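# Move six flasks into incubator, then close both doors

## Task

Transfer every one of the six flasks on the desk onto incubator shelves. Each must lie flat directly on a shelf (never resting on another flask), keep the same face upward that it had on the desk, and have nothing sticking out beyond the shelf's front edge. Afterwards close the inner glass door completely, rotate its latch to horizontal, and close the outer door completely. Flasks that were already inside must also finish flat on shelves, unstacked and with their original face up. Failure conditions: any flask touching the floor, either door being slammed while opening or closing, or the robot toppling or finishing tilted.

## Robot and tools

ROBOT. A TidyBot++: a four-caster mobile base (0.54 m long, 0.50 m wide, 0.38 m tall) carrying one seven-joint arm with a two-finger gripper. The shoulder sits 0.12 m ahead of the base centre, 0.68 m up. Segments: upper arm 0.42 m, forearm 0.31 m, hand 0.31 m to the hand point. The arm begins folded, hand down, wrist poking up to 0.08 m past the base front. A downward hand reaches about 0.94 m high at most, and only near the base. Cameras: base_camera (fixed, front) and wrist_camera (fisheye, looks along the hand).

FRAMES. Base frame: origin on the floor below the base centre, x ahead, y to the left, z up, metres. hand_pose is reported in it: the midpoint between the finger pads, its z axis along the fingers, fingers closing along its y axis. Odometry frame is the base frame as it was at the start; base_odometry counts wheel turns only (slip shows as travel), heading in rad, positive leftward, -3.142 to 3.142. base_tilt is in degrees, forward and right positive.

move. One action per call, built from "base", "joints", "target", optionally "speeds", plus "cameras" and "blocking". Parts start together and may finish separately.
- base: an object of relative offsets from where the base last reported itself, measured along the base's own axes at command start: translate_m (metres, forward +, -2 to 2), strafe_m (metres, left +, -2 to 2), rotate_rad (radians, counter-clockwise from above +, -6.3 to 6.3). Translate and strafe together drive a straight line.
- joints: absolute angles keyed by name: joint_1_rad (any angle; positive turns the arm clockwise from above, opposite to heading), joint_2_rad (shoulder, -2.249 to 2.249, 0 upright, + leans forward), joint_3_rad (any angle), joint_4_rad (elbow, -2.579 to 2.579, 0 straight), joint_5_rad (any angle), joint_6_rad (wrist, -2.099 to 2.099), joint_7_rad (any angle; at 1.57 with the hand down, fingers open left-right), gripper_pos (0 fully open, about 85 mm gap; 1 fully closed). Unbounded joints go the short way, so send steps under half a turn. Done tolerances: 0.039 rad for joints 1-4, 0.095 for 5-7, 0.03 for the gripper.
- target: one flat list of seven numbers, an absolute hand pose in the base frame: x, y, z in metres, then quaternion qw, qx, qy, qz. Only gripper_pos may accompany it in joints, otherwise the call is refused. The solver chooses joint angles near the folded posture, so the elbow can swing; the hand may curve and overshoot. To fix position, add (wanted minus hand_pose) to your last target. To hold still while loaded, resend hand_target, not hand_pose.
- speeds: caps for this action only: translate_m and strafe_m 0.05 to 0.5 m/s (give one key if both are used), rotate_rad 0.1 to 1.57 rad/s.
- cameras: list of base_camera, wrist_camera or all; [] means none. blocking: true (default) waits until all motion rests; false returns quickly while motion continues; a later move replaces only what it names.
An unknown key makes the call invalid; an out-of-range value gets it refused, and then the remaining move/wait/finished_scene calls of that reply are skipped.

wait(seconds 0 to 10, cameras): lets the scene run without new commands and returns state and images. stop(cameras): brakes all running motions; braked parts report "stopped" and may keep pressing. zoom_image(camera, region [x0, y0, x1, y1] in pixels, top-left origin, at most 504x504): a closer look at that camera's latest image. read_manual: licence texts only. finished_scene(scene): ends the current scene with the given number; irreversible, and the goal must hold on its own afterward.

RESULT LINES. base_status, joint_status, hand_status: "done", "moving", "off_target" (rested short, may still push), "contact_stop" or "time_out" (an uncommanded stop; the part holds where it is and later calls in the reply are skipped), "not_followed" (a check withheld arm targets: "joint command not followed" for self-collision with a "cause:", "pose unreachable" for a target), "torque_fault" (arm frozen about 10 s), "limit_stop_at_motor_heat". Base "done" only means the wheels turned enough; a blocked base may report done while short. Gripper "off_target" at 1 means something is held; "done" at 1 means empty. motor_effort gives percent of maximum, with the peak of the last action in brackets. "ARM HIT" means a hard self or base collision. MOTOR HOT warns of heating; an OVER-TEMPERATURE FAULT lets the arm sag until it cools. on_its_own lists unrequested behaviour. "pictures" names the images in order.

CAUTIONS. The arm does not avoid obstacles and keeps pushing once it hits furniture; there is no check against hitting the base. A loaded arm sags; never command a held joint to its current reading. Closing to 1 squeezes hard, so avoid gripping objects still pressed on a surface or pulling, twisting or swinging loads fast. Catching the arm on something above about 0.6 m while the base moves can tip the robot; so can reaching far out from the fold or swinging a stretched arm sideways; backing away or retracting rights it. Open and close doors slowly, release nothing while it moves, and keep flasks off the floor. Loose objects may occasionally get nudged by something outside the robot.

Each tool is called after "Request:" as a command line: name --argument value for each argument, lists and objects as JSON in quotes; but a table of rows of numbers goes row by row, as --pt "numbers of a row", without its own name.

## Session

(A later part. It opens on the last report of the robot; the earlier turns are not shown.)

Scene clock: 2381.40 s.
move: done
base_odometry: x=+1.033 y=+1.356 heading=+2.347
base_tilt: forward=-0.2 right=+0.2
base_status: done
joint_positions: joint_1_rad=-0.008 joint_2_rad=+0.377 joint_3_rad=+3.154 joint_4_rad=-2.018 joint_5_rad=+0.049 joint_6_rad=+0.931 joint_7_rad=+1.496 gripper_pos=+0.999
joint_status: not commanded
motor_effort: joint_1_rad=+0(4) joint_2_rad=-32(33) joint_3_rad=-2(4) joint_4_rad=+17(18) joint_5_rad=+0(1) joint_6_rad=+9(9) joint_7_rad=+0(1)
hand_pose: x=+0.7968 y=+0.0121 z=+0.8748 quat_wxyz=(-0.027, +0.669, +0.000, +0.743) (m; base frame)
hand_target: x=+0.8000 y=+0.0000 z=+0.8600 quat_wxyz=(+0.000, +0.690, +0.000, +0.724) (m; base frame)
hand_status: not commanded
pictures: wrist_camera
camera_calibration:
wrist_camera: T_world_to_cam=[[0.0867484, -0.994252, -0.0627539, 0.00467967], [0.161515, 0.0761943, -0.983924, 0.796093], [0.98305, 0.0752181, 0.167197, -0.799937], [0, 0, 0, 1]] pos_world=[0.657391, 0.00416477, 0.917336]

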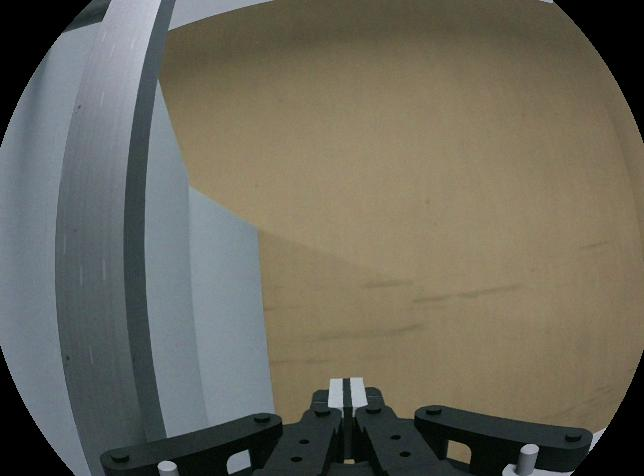

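Request:
move --base '{"strafe_m": 0.1}' --speeds '{"strafe_m": 0.08}' --cameras '["wrist_camera"]'

Request:
move --base '{"strafe_m": 0.1}' --speeds '{"strafe_m": 0.08}' --cameras '["wrist_camera"]'

Scene clock: 2386.57 s.
move: done
base_odometry: x=+0.962 y=+1.286 heading=+2.347
base_tilt: forward=-0.3 right=+0.2
base_status: done
joint_positions: joint_1_rad=+0.000 joint_2_rad=+0.376 joint_3_rad=+3.165 joint_4_rad=-2.015 joint_5_rad=+0.038 joint_6_rad=+0.930 joint_7_rad=+1.497 gripper_pos=+0.999
joint_status: not commanded
motor_effort: joint_1_rad=+0(7) joint_2_rad=-32(34) joint_3_rad=-1(6) joint_4_rad=+18(21) joint_5_rad=+0(3) joint_6_rad=+9(10) joint_7_rad=+0(1)
hand_pose: x=+0.7976 y=-0.0023 z=+0.8766 quat_wxyz=(-0.018, +0.668, -0.010, +0.744) (m; base frame)
hand_target: x=+0.8000 y=+0.0000 z=+0.8600 quat_wxyz=(+0.000, +0.690, +0.000, +0.724) (m; base frame)
hand_status: not commanded
pictures: wrist_camera
camera_calibration:
wrist_camera: T_world_to_cam=[[0.0605064, -0.99607, -0.0646857, 0.0130301], [0.166371, 0.0739617, -0.983286, 0.794418], [0.984205, 0.0487332, 0.170192, -0.803491], [0, 0, 0, 1]] pos_world=[0.657843, -0.006621, 0.918731]

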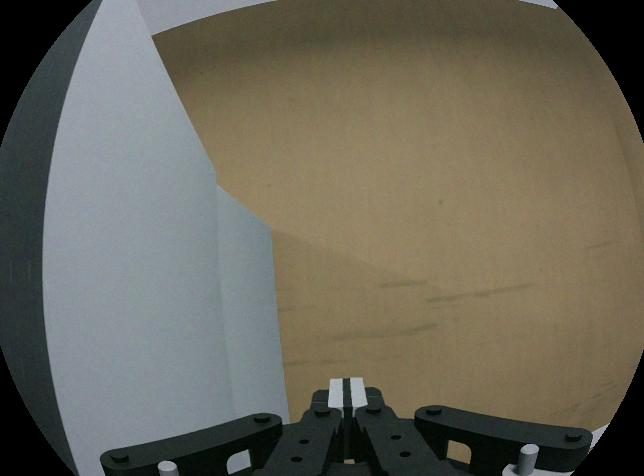

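Scene clock: 2388.37 s.
move: done
base_odometry: x=+0.890 y=+1.216 heading=+2.347
base_tilt: forward=-0.3 right=+0.2
base_status: done
joint_positions: joint_1_rad=-0.006 joint_2_rad=+0.376 joint_3_rad=+3.163 joint_4_rad=-2.015 joint_5_rad=+0.034 joint_6_rad=+0.929 joint_7_rad=+1.497 gripper_pos=+0.999
joint_status: not commanded
motor_effort: joint_1_rad=-1(8) joint_2_rad=-32(34) joint_3_rad=-1(7) joint_4_rad=+17(18) joint_5_rad=+0(4) joint_6_rad=+9(9) joint_7_rad=+0(1)
hand_pose: x=+0.7976 y=+0.0016 z=+0.8765 quat_wxyz=(-0.021, +0.668, -0.009, +0.744) (m; base frame)
hand_target: x=+0.8000 y=+0.0000 z=+0.8600 quat_wxyz=(+0.000, +0.690, +0.000, +0.724) (m; base frame)
hand_status: not commanded
pictures: wrist_camera
camera_calibration:
wrist_camera: T_world_to_cam=[[0.0649728, -0.995557, -0.0681595, 0.016361], [0.165443, 0.0781054, -0.983122, 0.794541], [0.984077, 0.0525996, 0.169783, -0.803256], [0, 0, 0, 1]] pos_world=[0.657951, -0.00351866, 0.918624]

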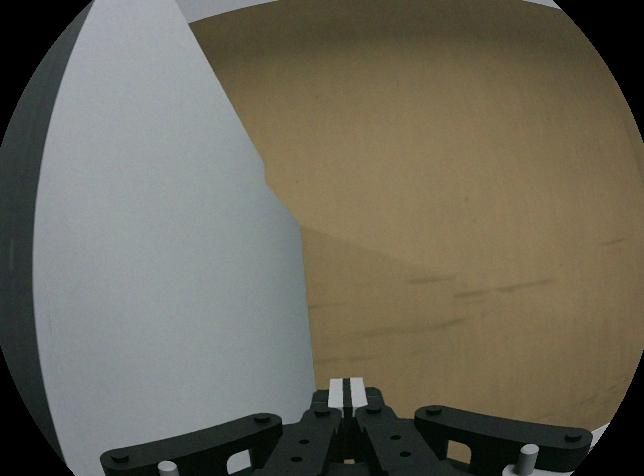

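Request:
move --base '{"strafe_m": 0.12}' --speeds '{"strafe_m": 0.08}' --cameras '["wrist_camera"]'

Request:
move --base '{"strafe_m": 0.12, "translate_m": 0.02}' --speeds '{"strafe_m": 0.08}' --cameras '["wrist_camera"]'

Scene clock: 2394.70 s.
move: done
base_odometry: x=+0.805 y=+1.132 heading=+2.347
base_tilt: forward=-0.3 right=+0.2
base_status: done
joint_positions: joint_1_rad=-0.005 joint_2_rad=+0.376 joint_3_rad=+3.164 joint_4_rad=-2.015 joint_5_rad=+0.032 joint_6_rad=+0.929 joint_7_rad=+1.497 gripper_pos=+0.999
joint_status: not commanded
motor_effort: joint_1_rad=+0(9) joint_2_rad=-32(34) joint_3_rad=-1(8) joint_4_rad=+18(18) joint_5_rad=+0(4) joint_6_rad=+9(9) joint_7_rad=+0(1)
hand_pose: x=+0.7976 y=+0.0005 z=+0.8764 quat_wxyz=(-0.020, +0.668, -0.011, +0.744) (m; base frame)
hand_target: x=+0.8000 y=+0.0000 z=+0.8600 quat_wxyz=(+0.000, +0.690, +0.000, +0.724) (m; base frame)
hand_status: not commanded
pictures: wrist_camera
camera_calibration:
wrist_camera: T_world_to_cam=[[0.0623794, -0.995616, -0.0696928, 0.0186824], [0.165462, 0.0791788, -0.983033, 0.794511], [0.984241, 0.0497894, 0.169676, -0.803231], [0, 0, 0, 1]] pos_world=[0.657946, -0.00431553, 0.918621]

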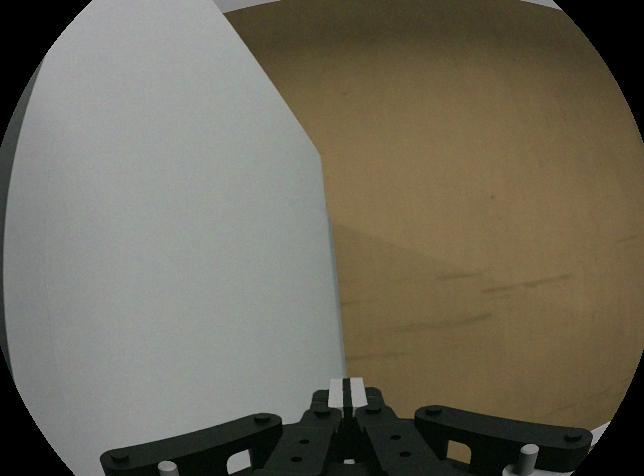

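Scene clock: 2396.80 s.
move: done
base_odometry: x=+0.705 y=+1.062 heading=+2.347
base_tilt: forward=-0.3 right=+0.2
base_status: done
joint_positions: joint_1_rad=-0.004 joint_2_rad=+0.376 joint_3_rad=+3.164 joint_4_rad=-2.015 joint_5_rad=+0.030 joint_6_rad=+0.929 joint_7_rad=+1.497 gripper_pos=+0.999
joint_status: not commanded
motor_effort: joint_1_rad=+0(7) joint_2_rad=-32(34) joint_3_rad=-1(7) joint_4_rad=+18(18) joint_5_rad=+0(4) joint_6_rad=+9(9) joint_7_rad=+1(1)
hand_pose: x=+0.7976 y=-0.0007 z=+0.8764 quat_wxyz=(-0.020, +0.668, -0.012, +0.744) (m; base frame)
hand_target: x=+0.8000 y=+0.0000 z=+0.8600 quat_wxyz=(+0.000, +0.690, +0.000, +0.724) (m; base frame)
hand_status: not commanded
pictures: wrist_camera
camera_calibration:
wrist_camera: T_world_to_cam=[[0.0600431, -0.995719, -0.0702796, 0.019864], [0.165525, 0.0793637, -0.983007, 0.794519], [0.984376, 0.0473898, 0.169581, -0.803195], [0, 0, 0, 1]] pos_world=[0.657941, -0.00521372, 0.91862]

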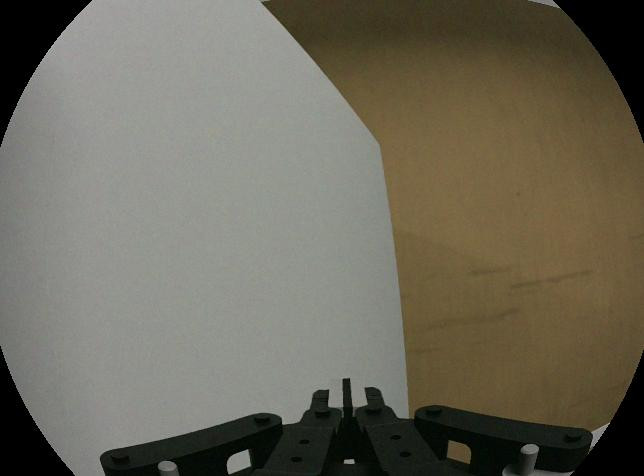

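Request:
move --base '{"strafe_m": 0.12, "translate_m": 0.05}' --speeds '{"strafe_m": 0.08}' --cameras '["wrist_camera"]'

Request:
move --base '{"strafe_m": 0.11, "translate_m": 0.07}' --speeds '{"strafe_m": 0.08}' --cameras '["wrist_camera", "base_camera"]'

Scene clock: 2403.47 s.
move: done
base_odometry: x=+0.584 y=+1.014 heading=+2.347
base_tilt: forward=-0.3 right=+0.2
base_status: done
joint_positions: joint_1_rad=-0.004 joint_2_rad=+0.376 joint_3_rad=+3.164 joint_4_rad=-2.015 joint_5_rad=+0.029 joint_6_rad=+0.928 joint_7_rad=+1.498 gripper_pos=+0.999
joint_status: not commanded
motor_effort: joint_1_rad=-1(7) joint_2_rad=-32(33) joint_3_rad=-1(7) joint_4_rad=+18(18) joint_5_rad=+0(3) joint_6_rad=+9(9) joint_7_rad=+0(1)
hand_pose: x=+0.7976 y=-0.0009 z=+0.8764 quat_wxyz=(-0.020, +0.668, -0.012, +0.744) (m; base frame)
hand_target: x=+0.8000 y=+0.0000 z=+0.8600 quat_wxyz=(+0.000, +0.690, +0.000, +0.724) (m; base frame)
hand_status: not commanded
pictures: wrist_camera
camera_calibration:
wrist_camera: T_world_to_cam=[[0.0593582, -0.995709, -0.0709889, 0.0208679], [0.165649, 0.0799534, -0.982938, 0.794384], [0.984397, 0.0465862, 0.169684, -0.803302], [0, 0, 0, 1]] pos_world=[0.65794, -0.00531249, 0.918619]

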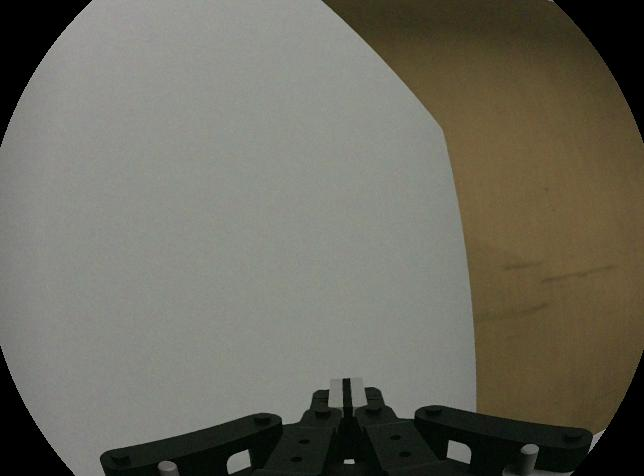

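Scene clock: 2405.67 s.
move: done
base_odometry: x=+0.457 y=+0.986 heading=+2.348
base_tilt: forward=-0.4 right=+0.2
base_status: done
joint_positions: joint_1_rad=-0.004 joint_2_rad=+0.376 joint_3_rad=+3.164 joint_4_rad=-2.015 joint_5_rad=+0.029 joint_6_rad=+0.928 joint_7_rad=+1.498 gripper_pos=+0.999
joint_status: not commanded
motor_effort: joint_1_rad=+0(7) joint_2_rad=-32(33) joint_3_rad=-1(6) joint_4_rad=+17(19) joint_5_rad=+0(2) joint_6_rad=+9(9) joint_7_rad=+0(1)
hand_pose: x=+0.7976 y=-0.0016 z=+0.8765 quat_wxyz=(-0.019, +0.668, -0.013, +0.744) (m; base frame)
hand_target: x=+0.8000 y=+0.0000 z=+0.8600 quat_wxyz=(+0.000, +0.690, +0.000, +0.724) (m; base frame)
hand_status: not commanded
pictures: base_camera, wrist_camera
camera_calibration:
wrist_camera: T_world_to_cam=[[0.0580759, -0.99577, -0.0711958, 0.0213178], [0.165736, 0.0799435, -0.982925, 0.794476], [0.984459, 0.0452845, 0.169678, -0.803232], [0, 0, 0, 1]] pos_world=[0.657838, -0.00591163, 0.918718]

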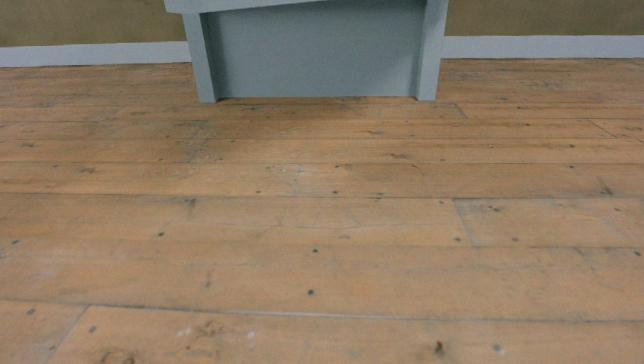

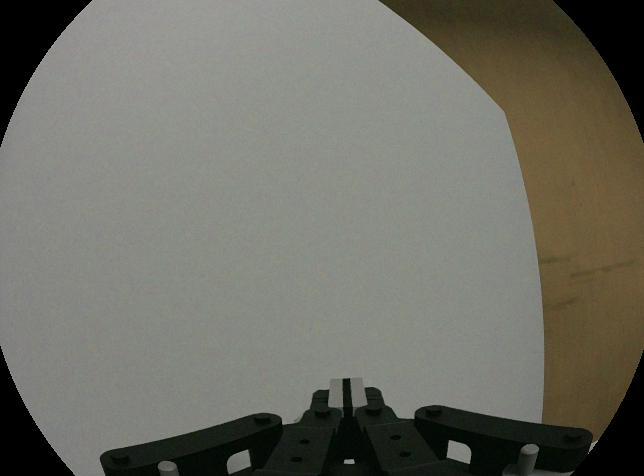

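Request:
move --base '{"strafe_m": 0.08, "translate_m": 0.09}' --speeds '{"translate_m": 0.08}' --cameras '["wrist_camera", "base_camera"]'

Request:
move --base '{"strafe_m": 0.04, "translate_m": 0.09}' --speeds '{"translate_m": 0.07}' --cameras '["wrist_camera", "base_camera"]'

Scene clock: 2411.80 s.
move: done
base_odometry: x=+0.337 y=+0.994 heading=+2.348
base_tilt: forward=-0.3 right=+0.2
base_status: done
joint_positions: joint_1_rad=-0.001 joint_2_rad=+0.375 joint_3_rad=+3.165 joint_4_rad=-2.015 joint_5_rad=+0.026 joint_6_rad=+0.928 joint_7_rad=+1.498 gripper_pos=+0.999
joint_status: not commanded
motor_effort: joint_1_rad=+0(8) joint_2_rad=-32(34) joint_3_rad=-1(7) joint_4_rad=+17(23) joint_5_rad=+1(4) joint_6_rad=+8(9) joint_7_rad=+0(1)
hand_pose: x=+0.7973 y=-0.0051 z=+0.8773 quat_wxyz=(-0.017, +0.668, -0.015, +0.744) (m; base frame)
hand_target: x=+0.8000 y=+0.0000 z=+0.8600 quat_wxyz=(+0.000, +0.690, +0.000, +0.724) (m; base frame)
hand_status: not commanded
pictures: base_camera, wrist_camera
camera_calibration:
wrist_camera: T_world_to_cam=[[0.051886, -0.996029, -0.0723487, 0.0238219], [0.167283, 0.0800912, -0.98265, 0.794062], [0.984543, 0.0388831, 0.170775, -0.804025], [0, 0, 0, 1]] pos_world=[0.657527, -0.00860713, 0.919316]

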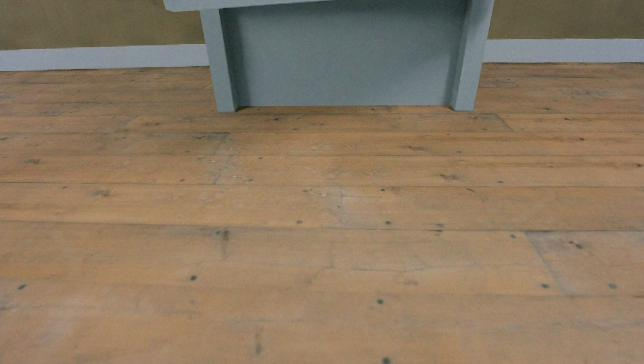

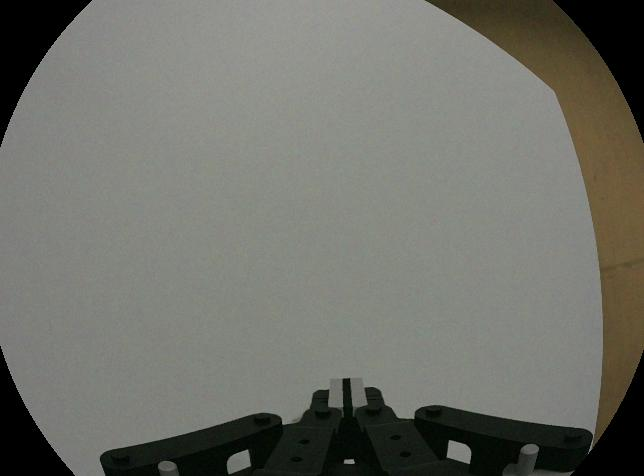

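Scene clock: 2413.77 s.
move: done
base_odometry: x=+0.245 y=+1.030 heading=+2.348
base_tilt: forward=-0.2 right=+0.2
base_status: done
joint_positions: joint_1_rad=+0.001 joint_2_rad=+0.373 joint_3_rad=+3.166 joint_4_rad=-2.015 joint_5_rad=+0.025 joint_6_rad=+0.928 joint_7_rad=+1.498 gripper_pos=+0.999
joint_status: not commanded
motor_effort: joint_1_rad=+0(4) joint_2_rad=-32(34) joint_3_rad=-1(4) joint_4_rad=+17(23) joint_5_rad=+0(3) joint_6_rad=+9(10) joint_7_rad=+0(1)
hand_pose: x=+0.7970 y=-0.0062 z=+0.8789 quat_wxyz=(-0.017, +0.667, -0.016, +0.745) (m; base frame)
hand_target: x=+0.8000 y=+0.0000 z=+0.8600 quat_wxyz=(+0.000, +0.690, +0.000, +0.724) (m; base frame)
hand_status: not commanded
pictures: base_camera, wrist_camera
camera_calibration:
wrist_camera: T_world_to_cam=[[0.050168, -0.996111, -0.0724347, 0.0243483], [0.169718, 0.0799739, -0.982242, 0.793492], [0.984215, 0.0369836, 0.17307, -0.805737], [0, 0, 0, 1]] pos_world=[0.657126, -0.00940597, 0.920614]

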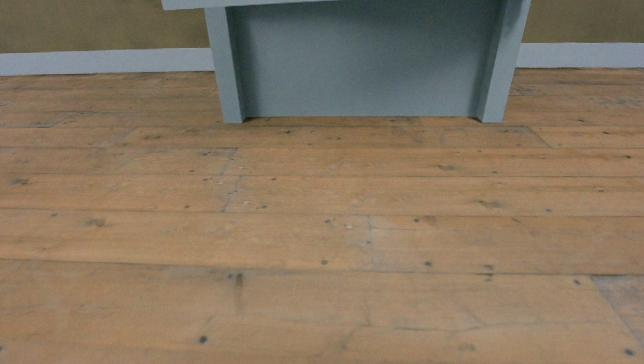

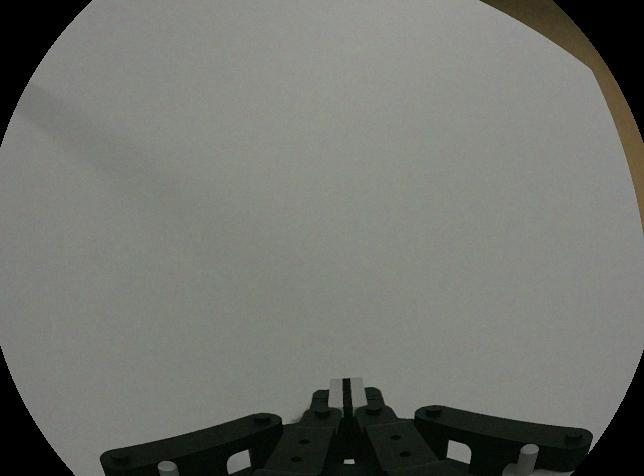

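Request:
move --base '{"strafe_m": 0.03, "translate_m": 0.08}' --speeds '{"translate_m": 0.06}' --cameras '["base_camera"]'

Request:
move --base '{"translate_m": 0.04}' --speeds '{"translate_m": 0.05}' --cameras '["base_camera"]'

Request:
move --base '{"translate_m": 0.03}' --speeds '{"translate_m": 0.05}' --cameras '["base_camera"]'

Scene clock: 2422.70 s.
move: done
base_odometry: x=+0.168 y=+1.066 heading=+2.349
base_tilt: forward=-0.3 right=+0.2
base_status: done
joint_positions: joint_1_rad=+0.000 joint_2_rad=+0.371 joint_3_rad=+3.166 joint_4_rad=-2.015 joint_5_rad=+0.025 joint_6_rad=+0.927 joint_7_rad=+1.498 gripper_pos=+0.999
joint_status: not commanded
motor_effort: joint_1_rad=-1(3) joint_2_rad=-32(34) joint_3_rad=-1(3) joint_4_rad=+17(23) joint_5_rad=+0(1) joint_6_rad=+9(10) joint_7_rad=+1(1)
hand_pose: x=+0.7968 y=-0.0061 z=+0.8798 quat_wxyz=(-0.017, +0.666, -0.016, +0.745) (m; base frame)
hand_target: x=+0.8000 y=+0.0000 z=+0.8600 quat_wxyz=(+0.000, +0.690, +0.000, +0.724) (m; base frame)
hand_status: not commanded
pictures: base_camera

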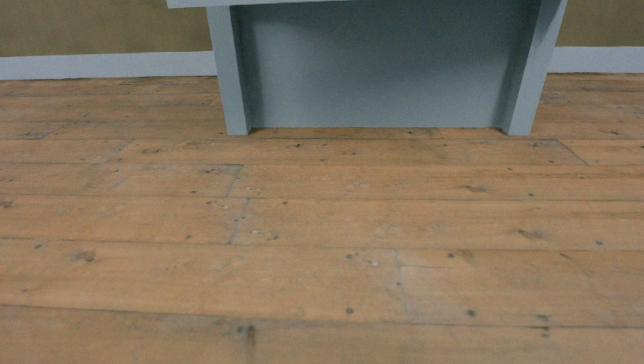

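Scene clock: 2424.00 s.
move: done
base_odometry: x=+0.139 y=+1.094 heading=+2.349
base_tilt: forward=-0.3 right=+0.3
base_status: done
joint_positions: joint_1_rad=+0.000 joint_2_rad=+0.370 joint_3_rad=+3.166 joint_4_rad=-2.015 joint_5_rad=+0.025 joint_6_rad=+0.927 joint_7_rad=+1.498 gripper_pos=+0.999
joint_status: not commanded
motor_effort: joint_1_rad=-1(2) joint_2_rad=-32(35) joint_3_rad=-1(2) joint_4_rad=+18(23) joint_5_rad=+0(1) joint_6_rad=+9(9) joint_7_rad=+0(1)
hand_pose: x=+0.7966 y=-0.0061 z=+0.8802 quat_wxyz=(-0.017, +0.666, -0.016, +0.745) (m; base frame)
hand_target: x=+0.8000 y=+0.0000 z=+0.8600 quat_wxyz=(+0.000, +0.690, +0.000, +0.724) (m; base frame)
hand_status: not commanded
pictures: base_camera

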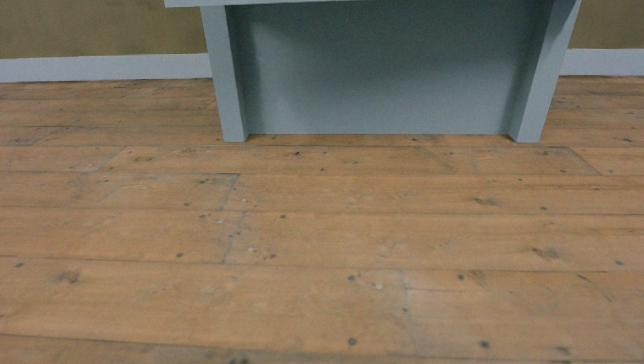

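Scene clock: 2425.10 s.
move: done
base_odometry: x=+0.118 y=+1.115 heading=+2.349
base_tilt: forward=-0.3 right=+0.3
base_status: done
joint_positions: joint_1_rad=+0.000 joint_2_rad=+0.370 joint_3_rad=+3.166 joint_4_rad=-2.014 joint_5_rad=+0.025 joint_6_rad=+0.926 joint_7_rad=+1.498 gripper_pos=+0.999
joint_status: not commanded
motor_effort: joint_1_rad=+0(1) joint_2_rad=-32(36) joint_3_rad=-1(2) joint_4_rad=+17(21) joint_5_rad=+0(1) joint_6_rad=+9(9) joint_7_rad=+0(1)
hand_pose: x=+0.7968 y=-0.0061 z=+0.8804 quat_wxyz=(-0.017, +0.666, -0.016, +0.746) (m; base frame)
hand_target: x=+0.8000 y=+0.0000 z=+0.8600 quat_wxyz=(+0.000, +0.690, +0.000, +0.724) (m; base frame)
hand_status: not commanded
pictures: base_camera

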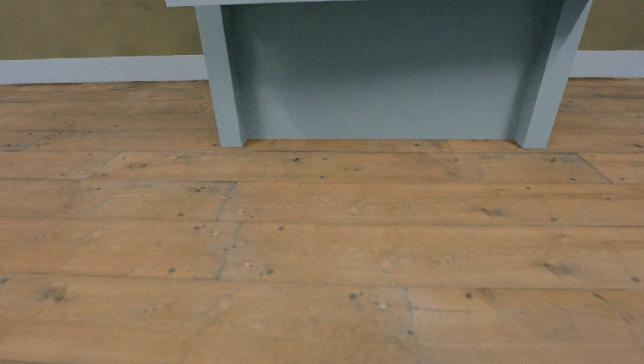

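Request:
move --base '{"translate_m": 0.03}' --speeds '{"translate_m": 0.05}' --cameras '["base_camera"]'

Request:
move --base '{"translate_m": 0.03}' --speeds '{"translate_m": 0.05}' --cameras '["base_camera"]'

Scene clock: 2428.27 s.
move: done
base_odometry: x=+0.097 y=+1.137 heading=+2.350
base_tilt: forward=-0.3 right=+0.2
base_status: done
joint_positions: joint_1_rad=+0.000 joint_2_rad=+0.371 joint_3_rad=+3.166 joint_4_rad=-2.013 joint_5_rad=+0.025 joint_6_rad=+0.926 joint_7_rad=+1.498 gripper_pos=+0.999
joint_status: not commanded
motor_effort: joint_1_rad=+0(1) joint_2_rad=-32(36) joint_3_rad=-1(2) joint_4_rad=+17(22) joint_5_rad=+0(1) joint_6_rad=+9(10) joint_7_rad=+1(1)
hand_pose: x=+0.7970 y=-0.0061 z=+0.8806 quat_wxyz=(-0.017, +0.666, -0.016, +0.746) (m; base frame)
hand_target: x=+0.8000 y=+0.0000 z=+0.8600 quat_wxyz=(+0.000, +0.690, +0.000, +0.724) (m; base frame)
hand_status: not commanded
pictures: base_camera

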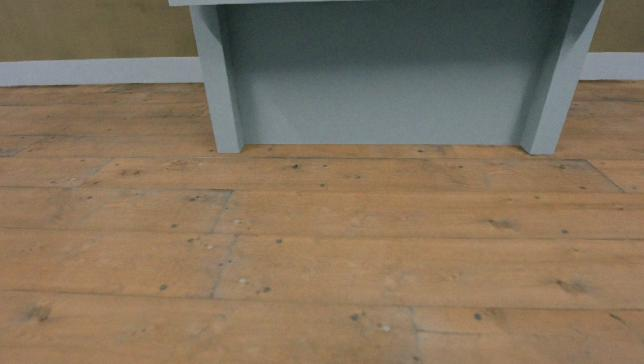

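Scene clock: 2429.50 s.
move: done
base_odometry: x=+0.076 y=+1.158 heading=+2.350
base_tilt: forward=-0.3 right=+0.2
base_status: done
joint_positions: joint_1_rad=+0.000 joint_2_rad=+0.361 joint_3_rad=+3.166 joint_4_rad=-2.021 joint_5_rad=+0.025 joint_6_rad=+0.924 joint_7_rad=+1.498 gripper_pos=+0.999
joint_status: not commanded
motor_effort: joint_1_rad=+0(1) joint_2_rad=-29(33) joint_3_rad=-1(2) joint_4_rad=+22(32) joint_5_rad=+0(1) joint_6_rad=+9(10) joint_7_rad=+0(1)
hand_pose: x=+0.7936 y=-0.0061 z=+0.8822 quat_wxyz=(-0.017, +0.666, -0.016, +0.746) (m; base frame)
hand_target: x=+0.8000 y=+0.0000 z=+0.8600 quat_wxyz=(+0.000, +0.690, +0.000, +0.724) (m; base frame)
hand_status: not commanded
pictures: base_camera

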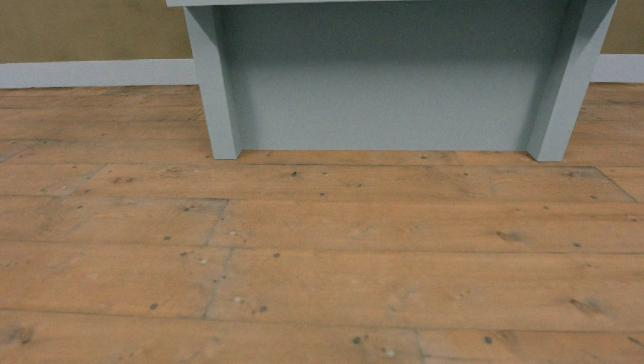

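Resistance begins. Push a bit more.

Request:
move --base '{"translate_m": 0.04}' --speeds '{"translate_m": 0.05}' --cameras '["base_camera"]'

Request:
move --base '{"translate_m": -0.1}' --speeds '{"translate_m": 0.06}' --cameras '[]'

Request:
move --base '{"translate_m": -0.9}'

Scene clock: 2434.23 s.
move: done
base_odometry: x=+0.049 y=+1.185 heading=+2.350
base_tilt: forward=-0.3 right=+0.3
base_status: done
joint_positions: joint_1_rad=+0.000 joint_2_rad=+0.279 joint_3_rad=+3.166 joint_4_rad=-2.125 joint_5_rad=+0.025 joint_6_rad=+0.924 joint_7_rad=+1.498 gripper_pos=+0.999
joint_status: not commanded
motor_effort: joint_1_rad=-1(3) joint_2_rad=-11(30) joint_3_rad=-1(2) joint_4_rad=+41(46) joint_5_rad=+1(2) joint_6_rad=+7(9) joint_7_rad=+0(1)
hand_pose: x=+0.7566 y=-0.0060 z=+0.8814 quat_wxyz=(-0.017, +0.674, -0.017, +0.738) (m; base frame)
hand_target: x=+0.8000 y=+0.0000 z=+0.8600 quat_wxyz=(+0.000, +0.690, +0.000, +0.724) (m; base frame)
hand_status: not commanded
pictures: base_camera

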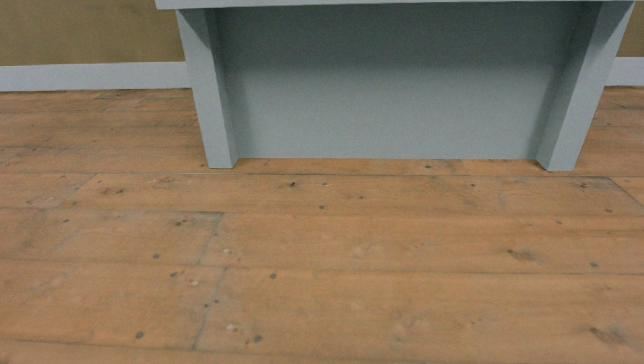

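Scene clock: 2436.37 s.
move: done
base_odometry: x=+0.119 y=+1.114 heading=+2.350
base_tilt: forward=-0.3 right=+0.2
base_status: done
joint_positions: joint_1_rad=+0.000 joint_2_rad=+0.366 joint_3_rad=+3.166 joint_4_rad=-2.017 joint_5_rad=+0.025 joint_6_rad=+0.923 joint_7_rad=+1.498 gripper_pos=+0.999
joint_status: not commanded
motor_effort: joint_1_rad=+0(2) joint_2_rad=-32(35) joint_3_rad=-1(2) joint_4_rad=+18(41) joint_5_rad=+0(2) joint_6_rad=+9(10) joint_7_rad=+0(1)
hand_pose: x=+0.7955 y=-0.0061 z=+0.8810 quat_wxyz=(-0.017, +0.667, -0.016, +0.745) (m; base frame)
hand_target: x=+0.8000 y=+0.0000 z=+0.8600 quat_wxyz=(+0.000, +0.690, +0.000, +0.724) (m; base frame)
hand_status: not commanded
pictures: none
No camera images: "cameras" was empty.

Scene clock: 2439.07 s.
move: done
base_odometry: x=+0.751 y=+0.473 heading=+2.349
base_tilt: forward=-0.2 right=+0.2
base_status: done
joint_positions: joint_1_rad=+0.000 joint_2_rad=+0.371 joint_3_rad=+3.166 joint_4_rad=-2.016 joint_5_rad=+0.025 joint_6_rad=+0.923 joint_7_rad=+1.498 gripper_pos=+0.999
joint_status: not commanded
motor_effort: joint_1_rad=+0(2) joint_2_rad=-33(35) joint_3_rad=-1(2) joint_4_rad=+17(19) joint_5_rad=+0(1) joint_6_rad=+9(9) joint_7_rad=+0(1)
hand_pose: x=+0.7966 y=-0.0060 z=+0.8782 quat_wxyz=(-0.017, +0.668, -0.016, +0.744) (m; base frame)
hand_target: x=+0.8000 y=+0.0000 z=+0.8600 quat_wxyz=(+0.000, +0.690, +0.000, +0.724) (m; base frame)
hand_status: not commanded
pictures: base_camera, wrist_camera
camera_calibration:
wrist_camera: T_world_to_cam=[[0.0501943, -0.996091, -0.072685, 0.0247689], [0.165809, 0.0800779, -0.982901, 0.796606], [0.98488, 0.0372842, 0.169181, -0.802281], [0, 0, 0, 1]] pos_world=[0.656822, -0.00920605, 0.920516]

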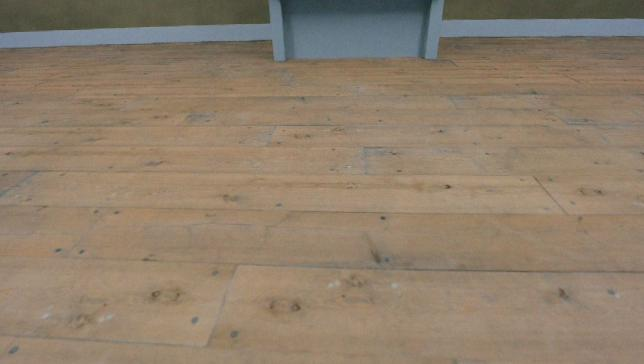

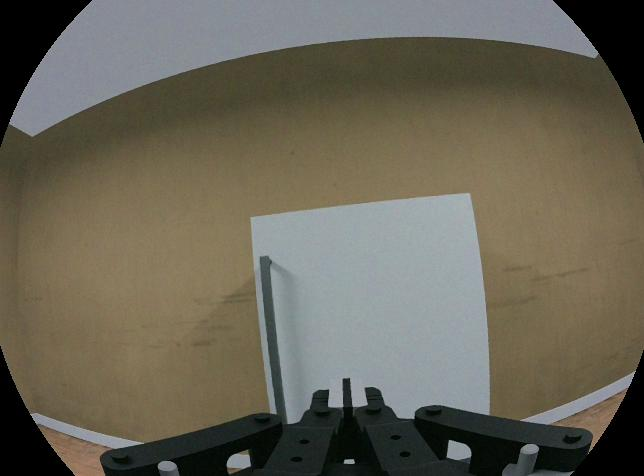

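Request:
finished_scene --scene 2

The scene is finished: the task was done.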